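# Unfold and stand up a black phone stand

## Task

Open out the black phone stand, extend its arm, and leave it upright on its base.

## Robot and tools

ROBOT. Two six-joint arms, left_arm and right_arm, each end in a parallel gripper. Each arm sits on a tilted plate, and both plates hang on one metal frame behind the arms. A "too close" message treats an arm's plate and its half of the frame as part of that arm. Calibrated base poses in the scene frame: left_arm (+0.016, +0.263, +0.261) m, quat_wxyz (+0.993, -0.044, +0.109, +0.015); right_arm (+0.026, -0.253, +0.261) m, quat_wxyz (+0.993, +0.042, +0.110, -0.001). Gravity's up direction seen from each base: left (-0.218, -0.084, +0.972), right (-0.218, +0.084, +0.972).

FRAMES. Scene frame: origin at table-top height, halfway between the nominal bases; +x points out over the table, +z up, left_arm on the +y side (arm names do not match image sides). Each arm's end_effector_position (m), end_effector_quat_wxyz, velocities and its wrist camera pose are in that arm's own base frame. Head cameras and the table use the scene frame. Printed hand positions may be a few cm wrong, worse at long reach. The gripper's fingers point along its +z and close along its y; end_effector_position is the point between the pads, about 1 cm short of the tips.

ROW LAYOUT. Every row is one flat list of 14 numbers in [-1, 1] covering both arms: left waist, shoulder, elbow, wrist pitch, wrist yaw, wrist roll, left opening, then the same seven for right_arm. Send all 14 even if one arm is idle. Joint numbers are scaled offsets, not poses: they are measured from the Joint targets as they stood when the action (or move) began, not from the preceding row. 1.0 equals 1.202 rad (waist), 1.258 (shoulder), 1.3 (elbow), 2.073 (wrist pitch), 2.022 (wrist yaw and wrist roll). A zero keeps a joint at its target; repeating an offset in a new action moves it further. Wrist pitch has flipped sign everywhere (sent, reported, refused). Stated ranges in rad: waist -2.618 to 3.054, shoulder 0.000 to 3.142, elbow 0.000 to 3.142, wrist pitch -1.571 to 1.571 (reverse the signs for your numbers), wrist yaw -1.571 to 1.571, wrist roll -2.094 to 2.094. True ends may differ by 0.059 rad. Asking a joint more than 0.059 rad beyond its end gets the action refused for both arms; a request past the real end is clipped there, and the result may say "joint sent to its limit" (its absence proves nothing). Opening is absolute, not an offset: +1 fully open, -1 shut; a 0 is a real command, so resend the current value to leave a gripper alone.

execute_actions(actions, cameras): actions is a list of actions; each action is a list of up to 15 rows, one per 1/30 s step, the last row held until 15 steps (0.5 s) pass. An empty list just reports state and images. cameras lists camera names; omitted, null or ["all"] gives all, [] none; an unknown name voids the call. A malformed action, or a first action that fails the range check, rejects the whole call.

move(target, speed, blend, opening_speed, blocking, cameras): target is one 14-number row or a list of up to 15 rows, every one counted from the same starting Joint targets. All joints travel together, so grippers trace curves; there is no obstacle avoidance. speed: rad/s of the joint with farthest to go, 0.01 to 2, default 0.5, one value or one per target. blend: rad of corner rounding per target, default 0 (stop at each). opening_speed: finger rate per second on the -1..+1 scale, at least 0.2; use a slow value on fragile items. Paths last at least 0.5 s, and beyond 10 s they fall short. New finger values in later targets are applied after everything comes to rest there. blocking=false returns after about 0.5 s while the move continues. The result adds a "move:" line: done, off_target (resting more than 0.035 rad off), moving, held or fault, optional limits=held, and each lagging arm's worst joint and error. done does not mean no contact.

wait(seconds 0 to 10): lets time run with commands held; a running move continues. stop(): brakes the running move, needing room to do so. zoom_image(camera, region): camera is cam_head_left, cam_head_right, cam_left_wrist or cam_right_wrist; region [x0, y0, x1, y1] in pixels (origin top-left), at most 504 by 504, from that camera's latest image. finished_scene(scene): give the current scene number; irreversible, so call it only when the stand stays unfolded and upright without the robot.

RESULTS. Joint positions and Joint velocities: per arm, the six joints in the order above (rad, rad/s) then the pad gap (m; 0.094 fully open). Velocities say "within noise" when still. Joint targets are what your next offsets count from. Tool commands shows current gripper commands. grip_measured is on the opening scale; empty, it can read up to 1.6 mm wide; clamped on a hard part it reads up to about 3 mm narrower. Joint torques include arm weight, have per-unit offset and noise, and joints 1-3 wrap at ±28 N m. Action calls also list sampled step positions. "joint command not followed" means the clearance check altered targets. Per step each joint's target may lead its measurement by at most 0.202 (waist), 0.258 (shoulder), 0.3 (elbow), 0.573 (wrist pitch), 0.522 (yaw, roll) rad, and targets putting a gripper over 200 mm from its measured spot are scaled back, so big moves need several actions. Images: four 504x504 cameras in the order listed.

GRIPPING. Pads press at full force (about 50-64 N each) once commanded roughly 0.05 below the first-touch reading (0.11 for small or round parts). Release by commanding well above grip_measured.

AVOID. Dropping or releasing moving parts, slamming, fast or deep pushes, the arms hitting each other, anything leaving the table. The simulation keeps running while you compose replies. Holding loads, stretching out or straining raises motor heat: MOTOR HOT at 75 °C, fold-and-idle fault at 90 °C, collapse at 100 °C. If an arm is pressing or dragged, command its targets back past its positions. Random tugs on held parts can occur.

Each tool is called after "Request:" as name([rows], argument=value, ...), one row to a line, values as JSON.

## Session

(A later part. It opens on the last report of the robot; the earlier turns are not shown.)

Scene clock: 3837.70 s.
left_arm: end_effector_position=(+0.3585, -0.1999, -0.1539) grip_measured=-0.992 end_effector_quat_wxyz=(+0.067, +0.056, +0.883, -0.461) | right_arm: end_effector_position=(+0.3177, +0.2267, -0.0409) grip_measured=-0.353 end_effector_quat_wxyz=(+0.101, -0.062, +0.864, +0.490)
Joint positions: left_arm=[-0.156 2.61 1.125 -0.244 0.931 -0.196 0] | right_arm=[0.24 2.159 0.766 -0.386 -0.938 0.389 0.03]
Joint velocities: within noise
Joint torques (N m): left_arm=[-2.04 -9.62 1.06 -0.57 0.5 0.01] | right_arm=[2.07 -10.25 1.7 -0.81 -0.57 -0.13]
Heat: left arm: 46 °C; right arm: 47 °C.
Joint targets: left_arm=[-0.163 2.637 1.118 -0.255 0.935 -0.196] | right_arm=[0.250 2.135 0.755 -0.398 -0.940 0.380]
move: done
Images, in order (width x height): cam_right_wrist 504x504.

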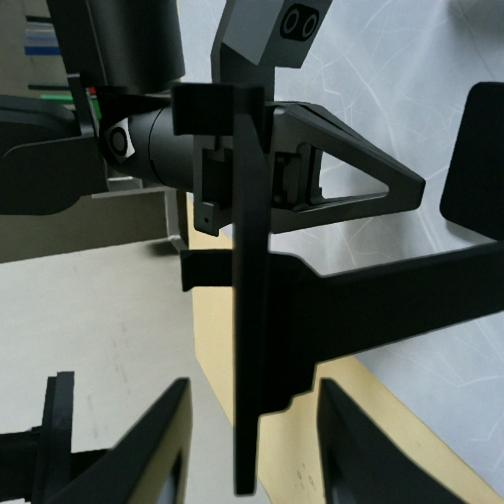

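Request:
move(target=[0,0,0,0,0,0,-1,0,0,0,0,0,0,-0.97], opening_speed=0.4, cameras=["cam_right_wrist","cam_left_wrist"])

Scene clock: 3841.63 s.
left_arm: end_effector_position=(+0.3585, -0.1999, -0.1539) grip_measured=-0.992 end_effector_quat_wxyz=(+0.067, +0.056, +0.883, -0.461) | right_arm: end_effector_position=(+0.3175, +0.2289, -0.0374) grip_measured=-0.933 end_effector_quat_wxyz=(+0.103, -0.067, +0.860, +0.495)
Joint positions: left_arm=[-0.156 2.61 1.125 -0.244 0.931 -0.196 0] | right_arm=[0.243 2.154 0.766 -0.391 -0.949 0.389 0.003]
Joint velocities: within noise
Joint torques (N m): left_arm=[-2.03 -9.55 0.98 -0.59 0.55 0.03] | right_arm=[1.89 -10.06 1.78 -0.73 -0.47 -0.15]
Heat: left arm: 46 °C; right arm: 48 °C.
Joint targets: left_arm=[-0.163 2.637 1.118 -0.255 0.935 -0.196] | right_arm=[0.250 2.134 0.755 -0.398 -0.940 0.380]
move: done
Images, in order (width x height): cam_left_wrist 504x504, cam_right_wrist 504x504.

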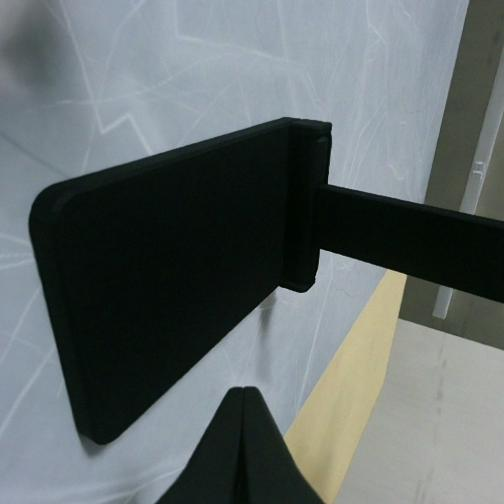

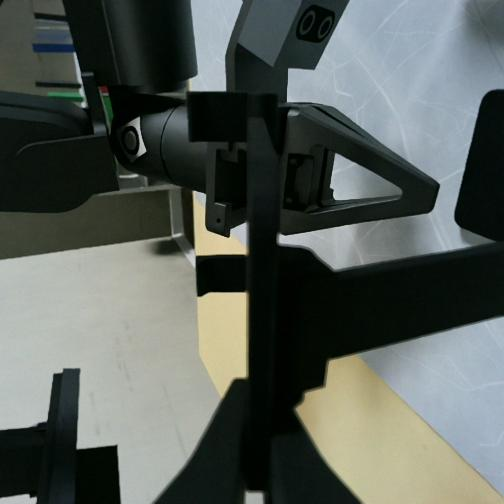

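Request:
move(target=[-0.0125,0.0684,0.1015,0.0058,-0.0025,-0.0069,-1,0,0,0,0,0,0,-0.97], speed=0.15, cameras=["cam_left_wrist","cam_head_right"])

Scene clock: 3856.43 s.
left_arm: end_effector_position=(+0.3803, -0.2066, -0.1694) grip_measured=-0.992 end_effector_quat_wxyz=(+0.077, +0.061, +0.882, -0.462) | right_arm: end_effector_position=(+0.3175, +0.2289, -0.0373) grip_measured=-0.934 end_effector_quat_wxyz=(+0.103, -0.067, +0.860, +0.495)
Joint positions: left_arm=[-0.165 2.695 1.241 -0.245 0.926 -0.209 0] | right_arm=[0.243 2.154 0.766 -0.391 -0.949 0.389 0.003]
Joint velocities: within noise
Joint torques (N m): left_arm=[-2.58 -10.13 2.1 -0.47 0.54 0.01] | right_arm=[1.85 -9.96 1.78 -0.77 -0.46 -0.14]
Heat: left arm: 45 °C; right arm: 48 °C.
Joint targets: left_arm=[-0.178 2.723 1.250 -0.243 0.930 -0.210] | right_arm=[0.250 2.134 0.755 -0.398 -0.940 0.380]
move: done
Images, in order (width x height): cam_head_right 504x504, cam_left_wrist 504x504.

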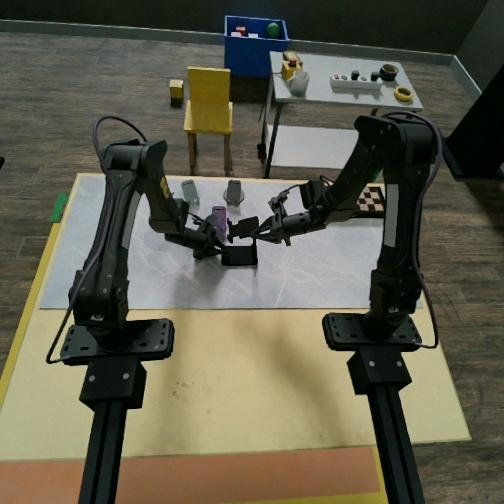

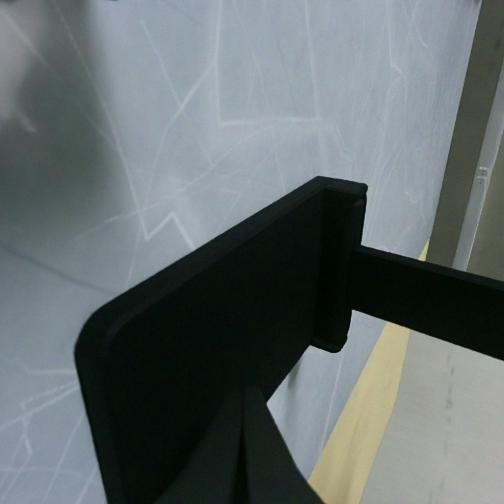

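Request:
move(target=[0.0034,0.03,0.024,-0.0012,0.0005,0.0012,-1,0,0,0,0,0,0,-0.97], speed=0.1, cameras=["cam_left_wrist"])

Request:
zoom_image(camera="cam_left_wrist", region=[60, 150, 414, 504])

Scene clock: 3860.67 s.
left_arm: end_effector_position=(+0.3813, -0.2068, -0.1799) grip_measured=-0.992 end_effector_quat_wxyz=(+0.073, +0.059, +0.882, -0.461) | right_arm: end_effector_position=(+0.3175, +0.2289, -0.0373) grip_measured=-0.934 end_effector_quat_wxyz=(+0.103, -0.067, +0.860, +0.495)
Joint positions: left_arm=[-0.165 2.733 1.272 -0.245 0.926 -0.21 0] | right_arm=[0.243 2.154 0.766 -0.391 -0.949 0.389 0.003]
Joint velocities: within noise
Joint torques (N m): left_arm=[-2.44 -10.09 2.35 -0.47 0.53 0.09] | right_arm=[1.87 -9.99 1.66 -0.75 -0.47 -0.13]
Heat: left arm: 46 °C; right arm: 48 °C.
Joint targets: left_arm=[-0.173 2.761 1.281 -0.245 0.931 -0.207] | right_arm=[0.250 2.134 0.755 -0.398 -0.940 0.380]
move: done
Images, in order (width x height): cam_left_wrist 504x504.

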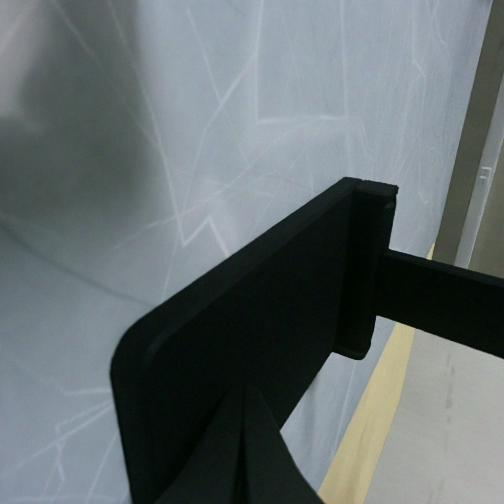

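Scaled by 1.424 from the camera's 504x504 image, which has a finer 720x720 frame.

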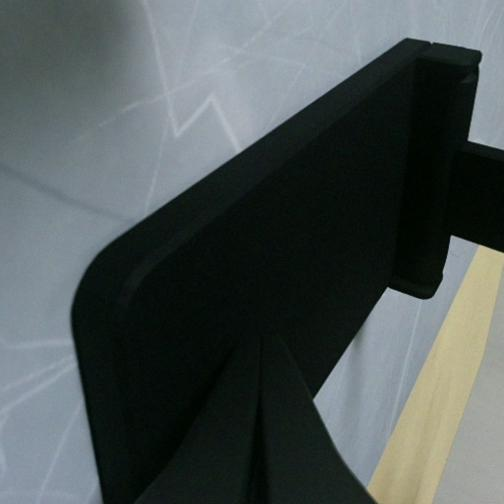

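Request:
move(target=[0.0034,0.03,0.024,-0.0012,0.0005,0.0012,-1,0,0,0,0,0,0,-0.97], speed=0.08, cameras=["cam_left_wrist"])

Scene clock: 3864.40 s.
left_arm: end_effector_position=(+0.3847, -0.2103, -0.1814) grip_measured=-0.992 end_effector_quat_wxyz=(+0.072, +0.063, +0.876, -0.474) | right_arm: end_effector_position=(+0.3176, +0.2289, -0.0373) grip_measured=-0.934 end_effector_quat_wxyz=(+0.103, -0.067, +0.860, +0.495)
Joint positions: left_arm=[-0.165 2.759 1.305 -0.245 0.954 -0.21 0] | right_arm=[0.243 2.154 0.766 -0.392 -0.949 0.389 0.003]
Joint velocities: within noise
Joint torques (N m): left_arm=[-1.94 -9.14 2.11 -0.54 0.23 0.11] | right_arm=[1.85 -9.94 1.77 -0.75 -0.46 -0.15]
Heat: left arm: 46 °C; right arm: 48 °C.
Joint targets: left_arm=[-0.169 2.799 1.313 -0.248 0.932 -0.205] | right_arm=[0.250 2.134 0.755 -0.398 -0.940 0.380]
move: off_target (left_arm); left_arm: the shoulder is farthest, 0.040 rad from its target
Images, in order (width x height): cam_left_wrist 504x504.

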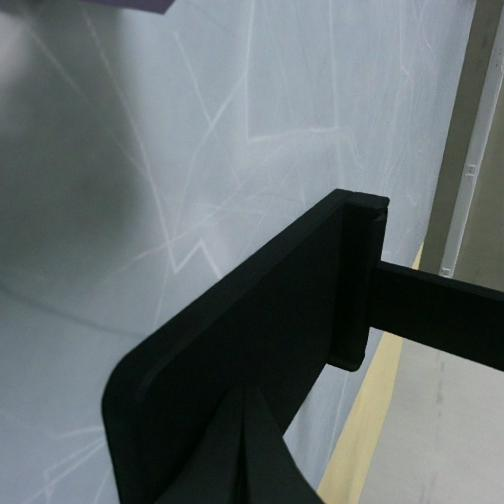

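Request:
move(target=[0.005,0.045,0.036,-0.0018,-0.008,0.0018,-1,0,0,0,0,0,0,-0.97], speed=0.08, cameras=["cam_left_wrist","cam_right_wrist"])

Scene clock: 3870.87 s.
left_arm: end_effector_position=(+0.3879, -0.2163, -0.1825) grip_measured=-0.992 end_effector_quat_wxyz=(+0.070, +0.070, +0.862, -0.497) | right_arm: end_effector_position=(+0.3176, +0.2289, -0.0373) grip_measured=-0.934 end_effector_quat_wxyz=(+0.103, -0.067, +0.860, +0.495)
Joint positions: left_arm=[-0.165 2.799 1.352 -0.247 1.009 -0.21 0] | right_arm=[0.243 2.154 0.766 -0.392 -0.949 0.389 0.003]
Joint velocities: within noise
Joint torques (N m): left_arm=[-1.63 -8.13 2.19 -0.53 -0.47 0.12] | right_arm=[1.77 -9.99 1.76 -0.75 -0.44 -0.14]
Heat: left arm: 46 °C; right arm: 47 °C.
Joint targets: left_arm=[-0.163 2.855 1.359 -0.251 0.916 -0.201] | right_arm=[0.250 2.134 0.755 -0.398 -0.940 0.380]
move: off_target (left_arm); left_arm: the wrist yaw is farthest, 0.093 rad from its target
Images, in order (width x height): cam_left_wrist 504x504, cam_right_wrist 504x504.

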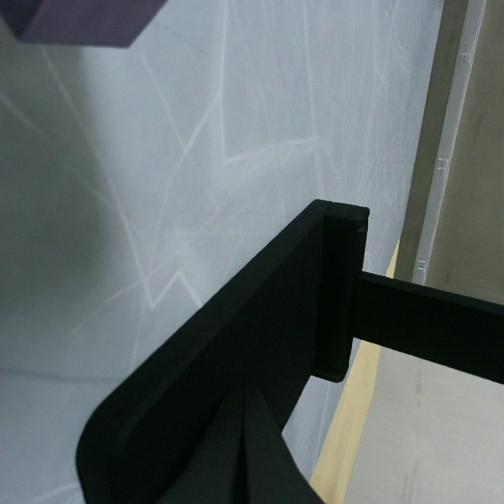

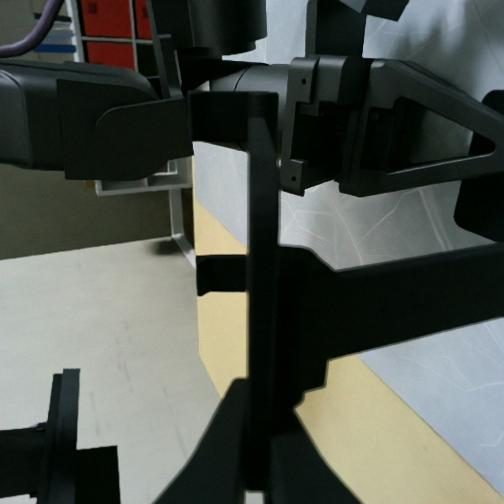

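Request:
move(target=[0,0,0,0,-0.03,0,-1,0,0,0,0,0,0,-0.97], speed=0.08, cameras=["cam_left_wrist"])

Scene clock: 3877.07 s.
left_arm: end_effector_position=(+0.3880, -0.2161, -0.1829) grip_measured=-0.992 end_effector_quat_wxyz=(+0.070, +0.069, +0.863, -0.496) | right_arm: end_effector_position=(+0.3176, +0.2289, -0.0373) grip_measured=-0.934 end_effector_quat_wxyz=(+0.103, -0.067, +0.860, +0.495)
Joint positions: left_arm=[-0.165 2.799 1.352 -0.247 1.007 -0.21 0] | right_arm=[0.243 2.154 0.766 -0.392 -0.949 0.389 0.003]
Joint velocities: within noise
Joint torques (N m): left_arm=[-1.33 -8.01 2.32 -0.56 -1.13 0.13] | right_arm=[1.88 -9.95 1.74 -0.75 -0.46 -0.12]
Heat: left arm: 46 °C; right arm: 47 °C.
Joint targets: left_arm=[-0.163 2.855 1.359 -0.251 0.855 -0.201] | right_arm=[0.250 2.134 0.755 -0.398 -0.940 0.380]
move: off_target (left_arm); left_arm: the wrist yaw is farthest, 0.151 rad from its target
Images, in order (width x height): cam_left_wrist 504x504.

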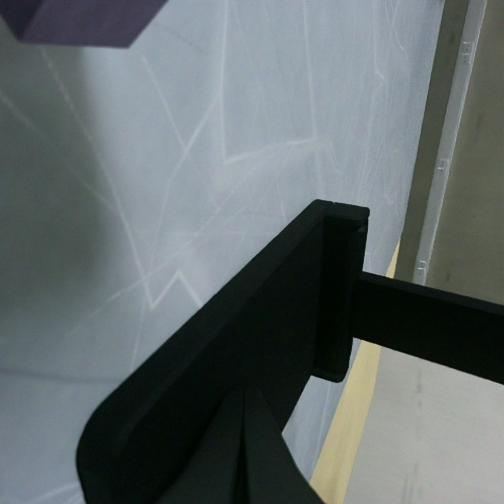

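Request:
move(target=[0,0,0,0,0,0,-1,-0.0508,0.055,0.012,0,-0.0532,-0.0235,-0.97], speed=0.08, cameras=["cam_left_wrist","cam_right_wrist"])

Scene clock: 3899.37 s.
left_arm: end_effector_position=(+0.3884, -0.2169, -0.1833) grip_measured=-0.992 end_effector_quat_wxyz=(+0.072, +0.071, +0.864, -0.494) | right_arm: end_effector_position=(+0.3169, +0.2210, -0.0381) grip_measured=-0.935 end_effector_quat_wxyz=(+0.103, -0.071, +0.850, +0.512)
Joint positions: left_arm=[-0.167 2.799 1.352 -0.251 1.002 -0.211 0] | right_arm=[0.206 2.178 0.766 -0.395 -1.006 0.35 0.003]
Joint velocities: within noise
Joint torques (N m): left_arm=[-1.21 -8.16 2.18 -0.51 -1.03 0.13] | right_arm=[0.02 -6.69 2.81 -0.69 -1.06 -0.17]
Heat: left arm: 46 °C; right arm: 47 °C.
Joint targets: left_arm=[-0.163 2.855 1.359 -0.251 0.855 -0.201] | right_arm=[0.189 2.204 0.771 -0.398 -1.047 0.332]
move: off_target (left_arm, right_arm); left_arm: the wrist yaw is farthest, 0.147 rad from its target; right_arm: the wrist yaw is farthest, 0.041 rad from its target
Images, in order (width x height): cam_left_wrist 504x504, cam_right_wrist 504x504.

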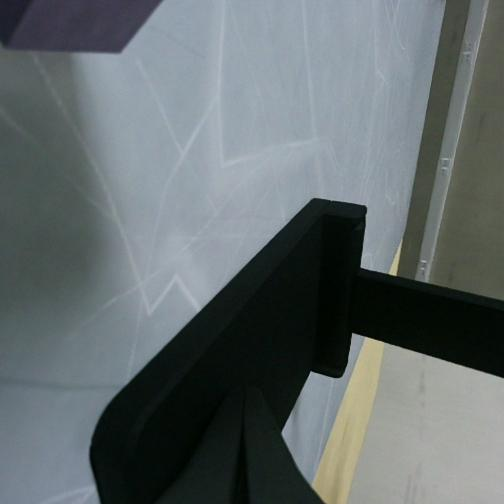

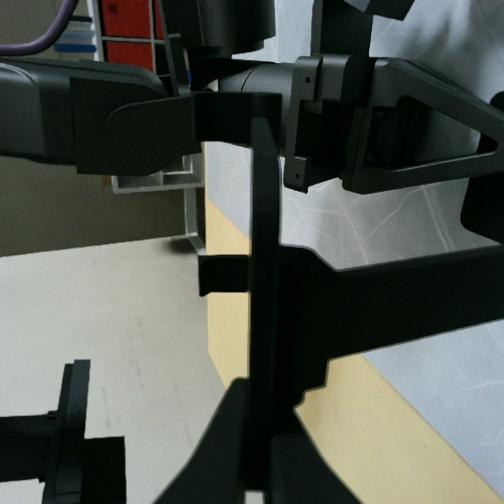

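Request:
move(target=[0,0,0,0,0,0,-1,-0.0508,0.0372,0.0111,0,-0.0532,-0.0235,-0.97], speed=0.08, cameras=["cam_left_wrist","cam_right_wrist"])

Scene clock: 3908.40 s.
left_arm: end_effector_position=(+0.3884, -0.2203, -0.1794) grip_measured=-0.992 end_effector_quat_wxyz=(+0.073, +0.077, +0.858, -0.503) | right_arm: end_effector_position=(+0.3178, +0.2092, -0.0363) grip_measured=-0.936 end_effector_quat_wxyz=(+0.102, -0.074, +0.829, +0.545)
Joint positions: left_arm=[-0.17 2.799 1.355 -0.259 1.023 -0.21 0] | right_arm=[0.146 2.222 0.777 -0.398 -1.11 0.299 0.003]
Joint velocities: within noise
Joint torques (N m): left_arm=[-1.11 -8.03 1.84 -0.46 -1.24 0.13] | right_arm=[-0.24 -6.42 2.96 -0.57 -1.16 -0.18]
Heat: left arm: 46 °C; right arm: 46 °C.
Joint targets: left_arm=[-0.164 2.855 1.360 -0.251 0.855 -0.201] | right_arm=[0.128 2.250 0.785 -0.398 -1.155 0.285]
move: off_target (left_arm, right_arm); left_arm: the wrist yaw is farthest, 0.168 rad from its target; right_arm: the wrist yaw is farthest, 0.044 rad from its target
Images, in order (width x height): cam_left_wrist 504x504, cam_right_wrist 504x504.

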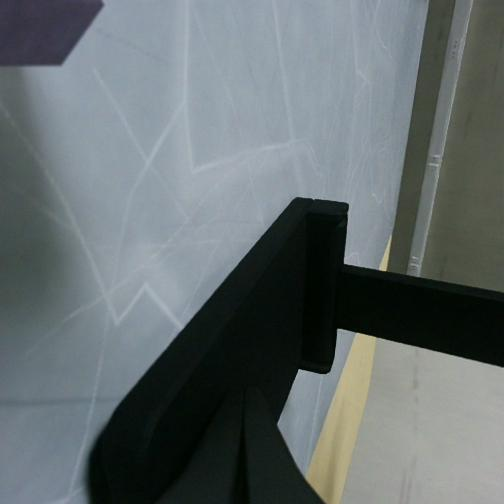

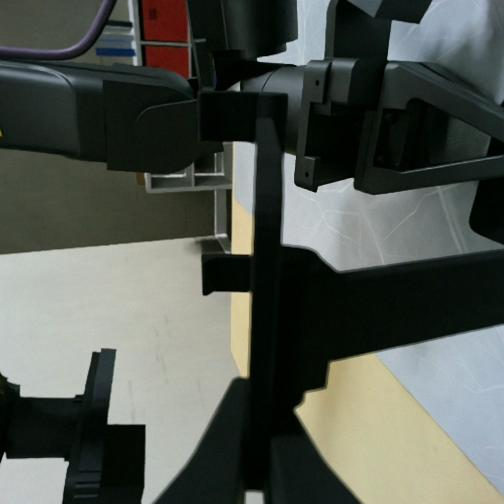

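Request:
move(target=[0,0,0,0,0,0,-1,0.024,-0.035,-0.005,0,0.026,0.0115,-0.97], speed=0.08, cameras=["cam_left_wrist","cam_right_wrist"])

Scene clock: 3918.20 s.
left_arm: end_effector_position=(+0.3888, -0.2200, -0.1803) grip_measured=-0.992 end_effector_quat_wxyz=(+0.074, +0.076, +0.859, -0.501) | right_arm: end_effector_position=(+0.3173, +0.2119, -0.0373) grip_measured=-0.936 end_effector_quat_wxyz=(+0.102, -0.076, +0.831, +0.542)
Joint positions: left_arm=[-0.171 2.799 1.355 -0.259 1.016 -0.21 0] | right_arm=[0.157 2.222 0.777 -0.403 -1.1 0.304 0.003]
Joint velocities: within noise
Joint torques (N m): left_arm=[-1.01 -7.88 2.02 -0.47 -1.14 0.11] | right_arm=[1.13 -9.65 2.28 -0.56 -0.62 0]
Heat: left arm: 46 °C; right arm: 45 °C.
Joint targets: left_arm=[-0.163 2.855 1.360 -0.251 0.855 -0.201] | right_arm=[0.157 2.206 0.779 -0.398 -1.102 0.308]
move: off_target (left_arm); left_arm: the wrist yaw is farthest, 0.161 rad from its target
Images, in order (width x height): cam_left_wrist 504x504, cam_right_wrist 504x504.

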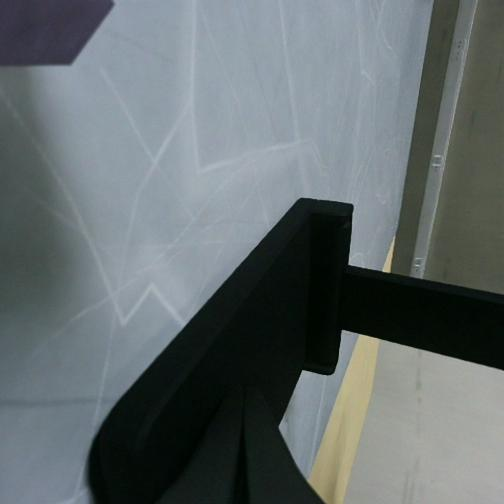

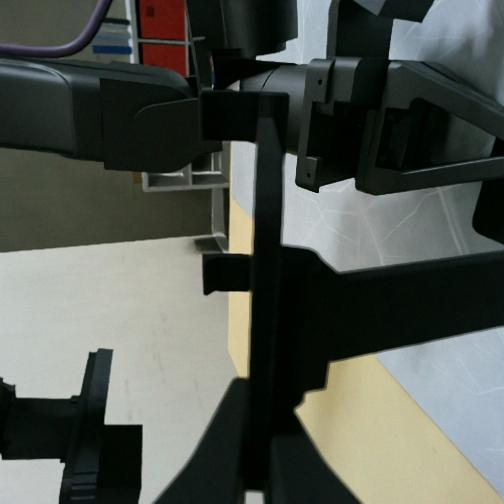

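Request:
move(target=[0,0,0,0,0,0,-1,0.020,-0.025,-0.004,0,0.022,0.010,-0.97], speed=0.08, cameras=["cam_left_wrist","cam_right_wrist"])

Scene clock: 3922.20 s.
left_arm: end_effector_position=(+0.3893, -0.2196, -0.1824) grip_measured=-0.992 end_effector_quat_wxyz=(+0.075, +0.076, +0.863, -0.495) | right_arm: end_effector_position=(+0.3190, +0.2174, -0.0371) grip_measured=-0.936 end_effector_quat_wxyz=(+0.104, -0.074, +0.840, +0.527)
Joint positions: left_arm=[-0.173 2.799 1.355 -0.259 1.002 -0.21 0] | right_arm=[0.183 2.202 0.777 -0.403 -1.053 0.331 0.003]
Joint velocities: within noise
Joint torques (N m): left_arm=[-0.77 -8.2 2.07 -0.45 -1.02 0.09] | right_arm=[1.09 -10.69 1.99 -0.54 -0.71 -0.06]
Heat: left arm: 46 °C; right arm: 45 °C.
Joint targets: left_arm=[-0.164 2.855 1.360 -0.251 0.855 -0.201] | right_arm=[0.181 2.175 0.773 -0.398 -1.058 0.328]
move: off_target (left_arm); left_arm: the wrist yaw is farthest, 0.147 rad from its target
Images, in order (width x height): cam_left_wrist 504x504, cam_right_wrist 504x504.

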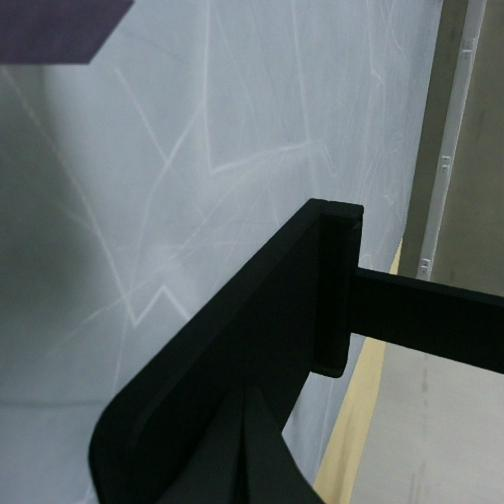

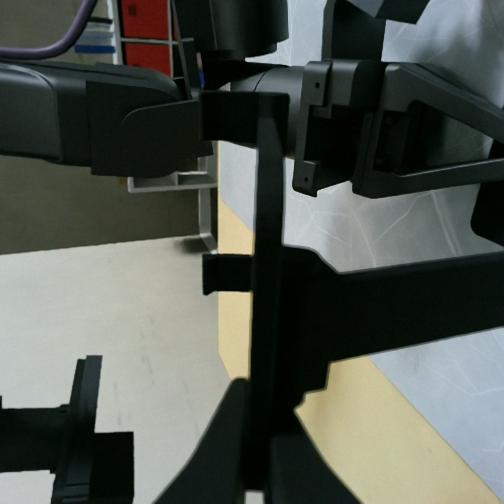

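Request:
move(target=[0,0,0,0,0,0,-1,0,0,0,0,0,0,-0.35], opening_speed=0.25, cameras=["cam_left_wrist","cam_right_wrist"])

Scene clock: 3936.53 s.
left_arm: end_effector_position=(+0.3896, -0.2191, -0.1834) grip_measured=-0.992 end_effector_quat_wxyz=(+0.075, +0.074, +0.864, -0.492) | right_arm: end_effector_position=(+0.3192, +0.2173, -0.0373) grip_measured=-0.353 end_effector_quat_wxyz=(+0.104, -0.074, +0.840, +0.527)
Joint positions: left_arm=[-0.173 2.8 1.355 -0.259 0.996 -0.213 0] | right_arm=[0.183 2.202 0.777 -0.403 -1.052 0.331 0.03]
Joint velocities: within noise
Joint torques (N m): left_arm=[-0.87 -8.02 1.96 -0.45 -0.91 0.11] | right_arm=[1.01 -10.59 2.07 -0.57 -0.69 -0.08]
Heat: left arm: 45 °C; right arm: 49 °C.
Joint targets: left_arm=[-0.164 2.855 1.360 -0.251 0.855 -0.201] | right_arm=[0.181 2.175 0.773 -0.398 -1.058 0.328]
move: off_target (left_arm); left_arm: the wrist yaw is farthest, 0.141 rad from its target
Images, in order (width x height): cam_left_wrist 504x504, cam_right_wrist 504x504.

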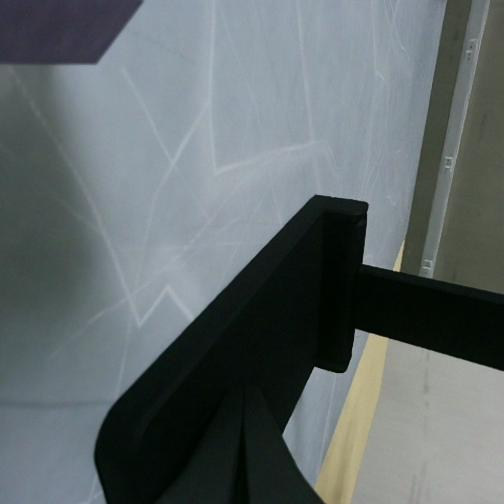

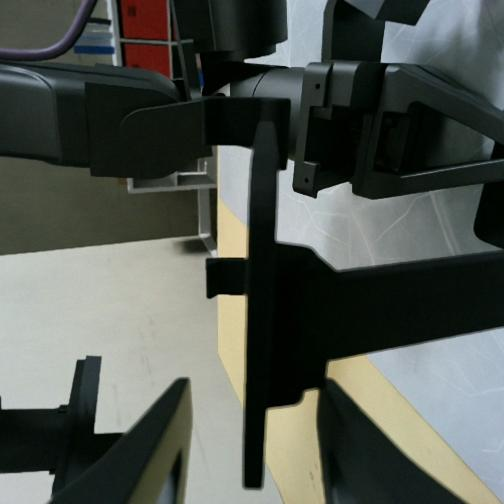

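Request:
move([
  [0,0,0,0,0.042,0,-1,0,0,0,0,0,0,-0.35],
  [0,-0.1073,-0.0846,0,0.042,0,-1,0,0,0,0,0,0,-0.35],
], speed=0.1, cameras=["cam_left_wrist","cam_right_wrist"])

Scene clock: 3944.13 s.
left_arm: end_effector_position=(+0.3718, -0.2102, -0.1840) grip_measured=-0.992 end_effector_quat_wxyz=(+0.065, +0.061, +0.879, -0.468) | right_arm: end_effector_position=(+0.3192, +0.2173, -0.0373) grip_measured=-0.353 end_effector_quat_wxyz=(+0.104, -0.074, +0.840, +0.527)
Joint positions: left_arm=[-0.173 2.747 1.257 -0.266 0.942 -0.211 0] | right_arm=[0.183 2.202 0.777 -0.403 -1.052 0.331 0.03]
Joint velocities: within noise
Joint torques (N m): left_arm=[-0.55 -15.01 0.85 -0.35 0.38 0.12] | right_arm=[0.98 -10.61 2.06 -0.58 -0.67 -0.06]
Heat: left arm: 46 °C; right arm: 51 °C.
Joint targets: left_arm=[-0.163 2.720 1.250 -0.251 0.940 -0.201] | right_arm=[0.181 2.175 0.773 -0.398 -1.058 0.328]
move: done
Images, in order (width x height): cam_left_wrist 504x504, cam_right_wrist 504x504.

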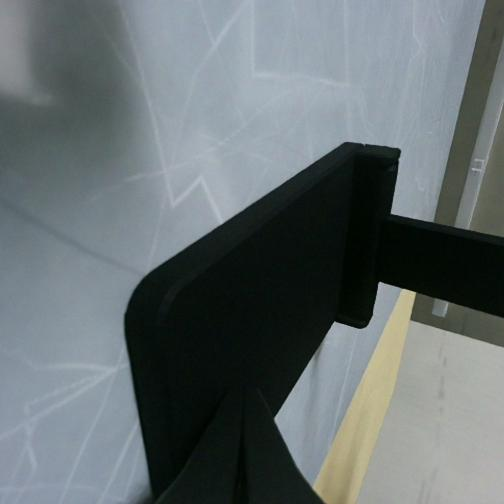

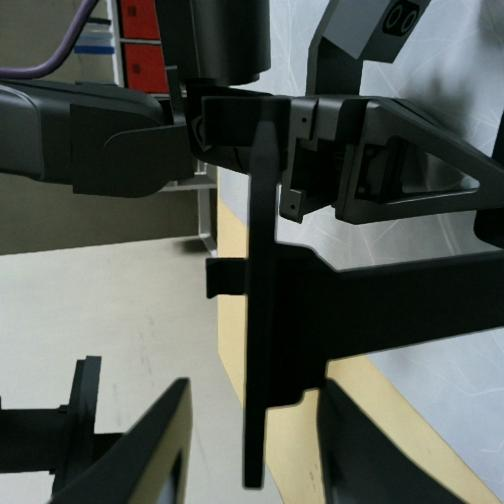

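Request:
move([
  [0,-0.095,-0.105,-0.002,-0.002,0.002,-1,0,0,0,0,0,0,-0.35],
  [0.129,-0.135,-0.1,0.1235,0.0223,0.1202,-1,0,0,0,0,0,0,-0.35],
  [0.099,-0.391,-0.2192,0.1814,0.0148,0.1044,-1,0,0,0,0,0,0,-0.35],
], speed=0.3, cameras=["cam_left_wrist","cam_right_wrist"])

Scene clock: 3951.93 s.
left_arm: end_effector_position=(+0.3407, -0.1565, -0.0623) grip_measured=-0.992 end_effector_quat_wxyz=(+0.076, +0.062, +0.882, -0.461) | right_arm: end_effector_position=(+0.3192, +0.2173, -0.0373) grip_measured=-0.353 end_effector_quat_wxyz=(+0.104, -0.074, +0.840, +0.527)
Joint positions: left_arm=[-0.033 2.249 0.974 0.112 0.96 0.01 0] | right_arm=[0.183 2.202 0.777 -0.403 -1.052 0.331 0.03]
Joint velocities: within noise
Joint torques (N m): left_arm=[-2.03 -13.15 1.39 -0.05 0.57 0.01] | right_arm=[0.87 -10.59 2.07 -0.55 -0.67 -0.07]
Heat: left arm: 49 °C; right arm: 52 °C.
Joint targets: left_arm=[-0.044 2.228 0.964 0.125 0.970 0.010] | right_arm=[0.181 2.175 0.773 -0.398 -1.058 0.328]
move: done
Images, in order (width x height): cam_left_wrist 504x504, cam_right_wrist 504x504.

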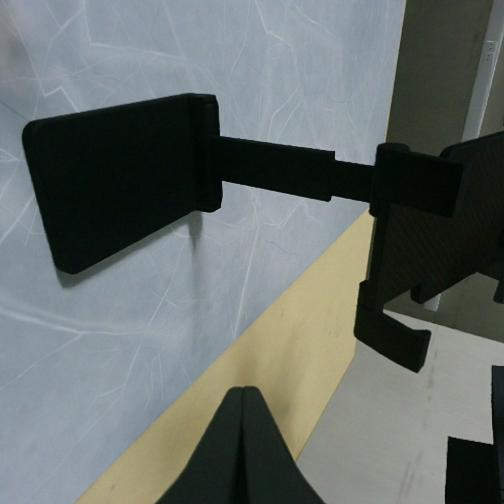

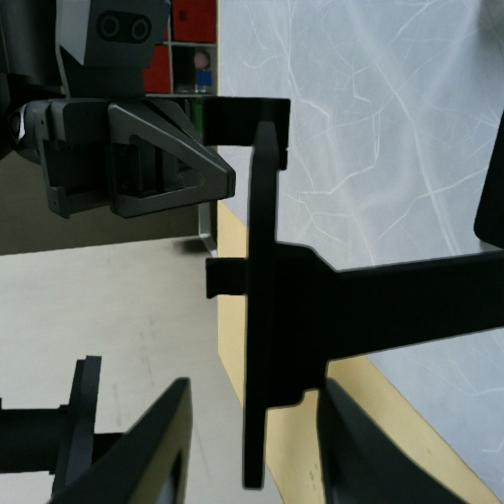

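Request:
move([
  [0,0,0,0,0,0,-1,-0.0611,-0.04,0.012,0.0916,-0.015,-0.071,-0.35],
  [0,0,0,0,0,0,-1,-0.1223,-0.08,0.024,0.1833,-0.03,-0.1421,-0.35],
], speed=0.2)

Request:
zoom_image(camera="cam_head_left", region=[190, 200, 290, 290])

Request:
zoom_image(camera="cam_head_right", region=[190, 200, 290, 290])

Request:
zoom_image(camera="cam_right_wrist", region=[180, 60, 504, 384])

Scene clock: 3966.10 s.
left_arm: end_effector_position=(+0.3405, -0.1565, -0.0623) grip_measured=-0.992 end_effector_quat_wxyz=(+0.075, +0.061, +0.882, -0.461) | right_arm: end_effector_position=(+0.3130, +0.1720, -0.0193) grip_measured=-0.353 end_effector_quat_wxyz=(+0.103, -0.071, +0.845, +0.520)
Joint positions: left_arm=[-0.033 2.249 0.974 0.113 0.96 0.01 0] | right_arm=[0.04 2.098 0.792 -0.036 -1.095 0.056 0.03]
Joint velocities: within noise
Joint torques (N m): left_arm=[-1.89 -13.14 1.5 -0.03 0.61 0.04] | right_arm=[0.4 -10.03 3.71 -0.06 -0.9 -0.17]
Heat: left arm: 50 °C; right arm: 53 °C.
Joint targets: left_arm=[-0.044 2.228 0.964 0.125 0.970 0.010] | right_arm=[0.034 2.074 0.805 -0.018 -1.118 0.041]
move: done

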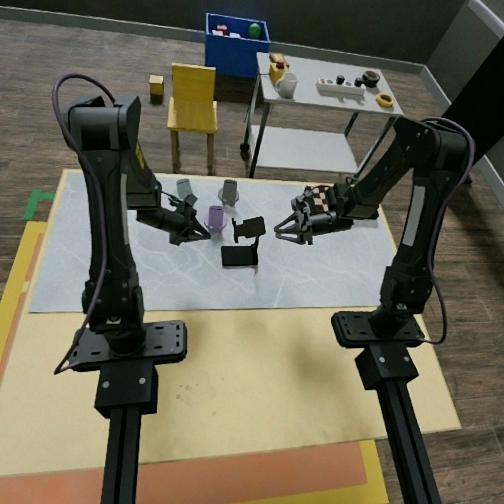

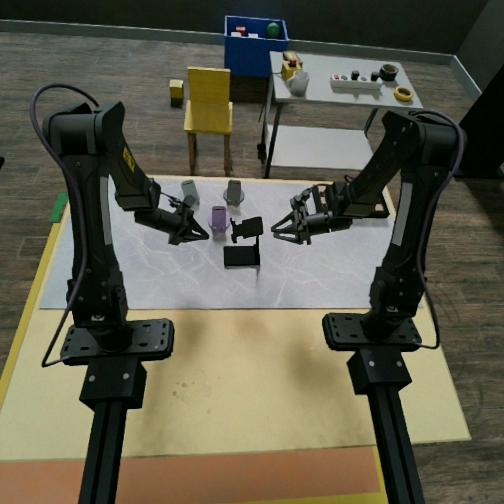

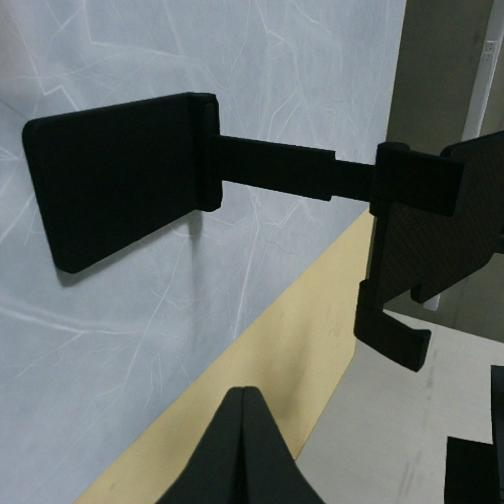

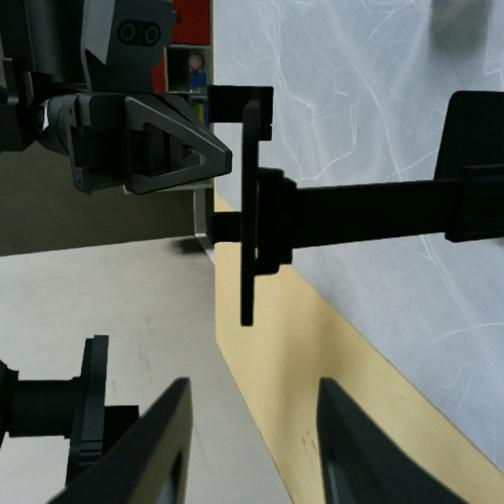

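Scaled by 5.040 from the camera's 504x504 image, which has a finer 720x720 frame.

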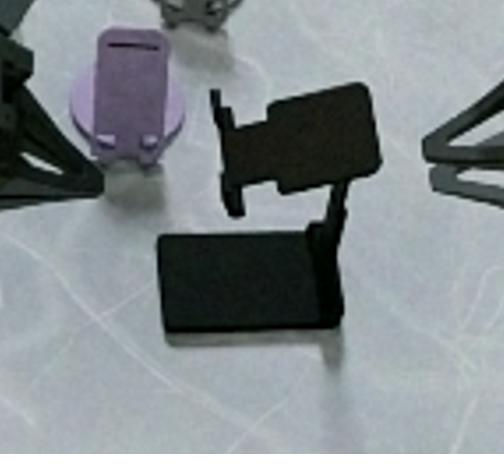

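Scaled by 5.040 from the camera's 504x504 image, which has a finer 720x720 frame.

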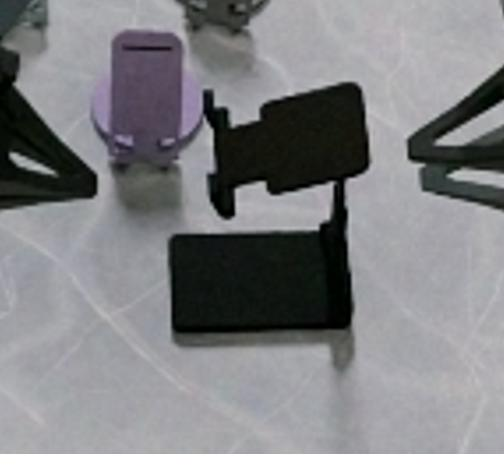

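Scaled by 1.556 from the camera's 504x504 image, which has a finer 720x720 frame.

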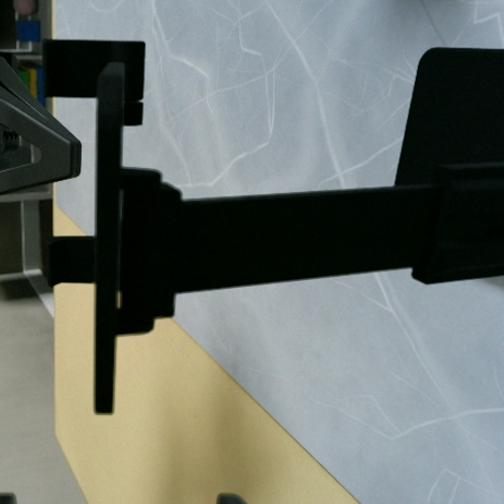

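Request:
wait(seconds=1, cameras=["cam_left_wrist"])

Request:
finished_scene(scene=2)

Scene clock: 3970.53 s.
left_arm: end_effector_position=(+0.3405, -0.1565, -0.0623) grip_measured=-0.992 end_effector_quat_wxyz=(+0.075, +0.061, +0.882, -0.461) | right_arm: end_effector_position=(+0.3128, +0.1721, -0.0192) grip_measured=-0.353 end_effector_quat_wxyz=(+0.103, -0.071, +0.845, +0.520)
Joint positions: left_arm=[-0.033 2.249 0.974 0.113 0.96 0.009 0] | right_arm=[0.04 2.098 0.792 -0.035 -1.095 0.055 0.03]
Joint velocities: within noise
Joint torques (N m): left_arm=[-2.17 -13.11 1.55 -0.08 0.58 0.03] | right_arm=[0.28 -10.04 3.64 -0.09 -0.89 -0.2]
Heat: left arm: 51 °C; right arm: 52 °C.
Joint targets: left_arm=[-0.044 2.228 0.964 0.125 0.970 0.010] | right_arm=[0.034 2.074 0.805 -0.018 -1.118 0.041]
Tool commands: left_gripper/opening=-1.0 right_gripper/opening=-0.35
wait: 1.00 s; at rest from the start
Images, in order (width x height): cam_left_wrist 504x504.

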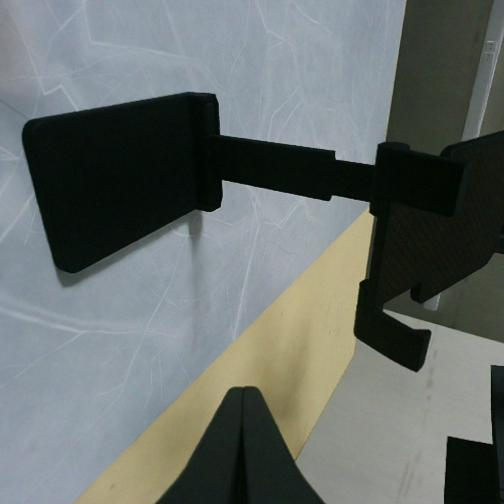

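The scene is finished: the task was done.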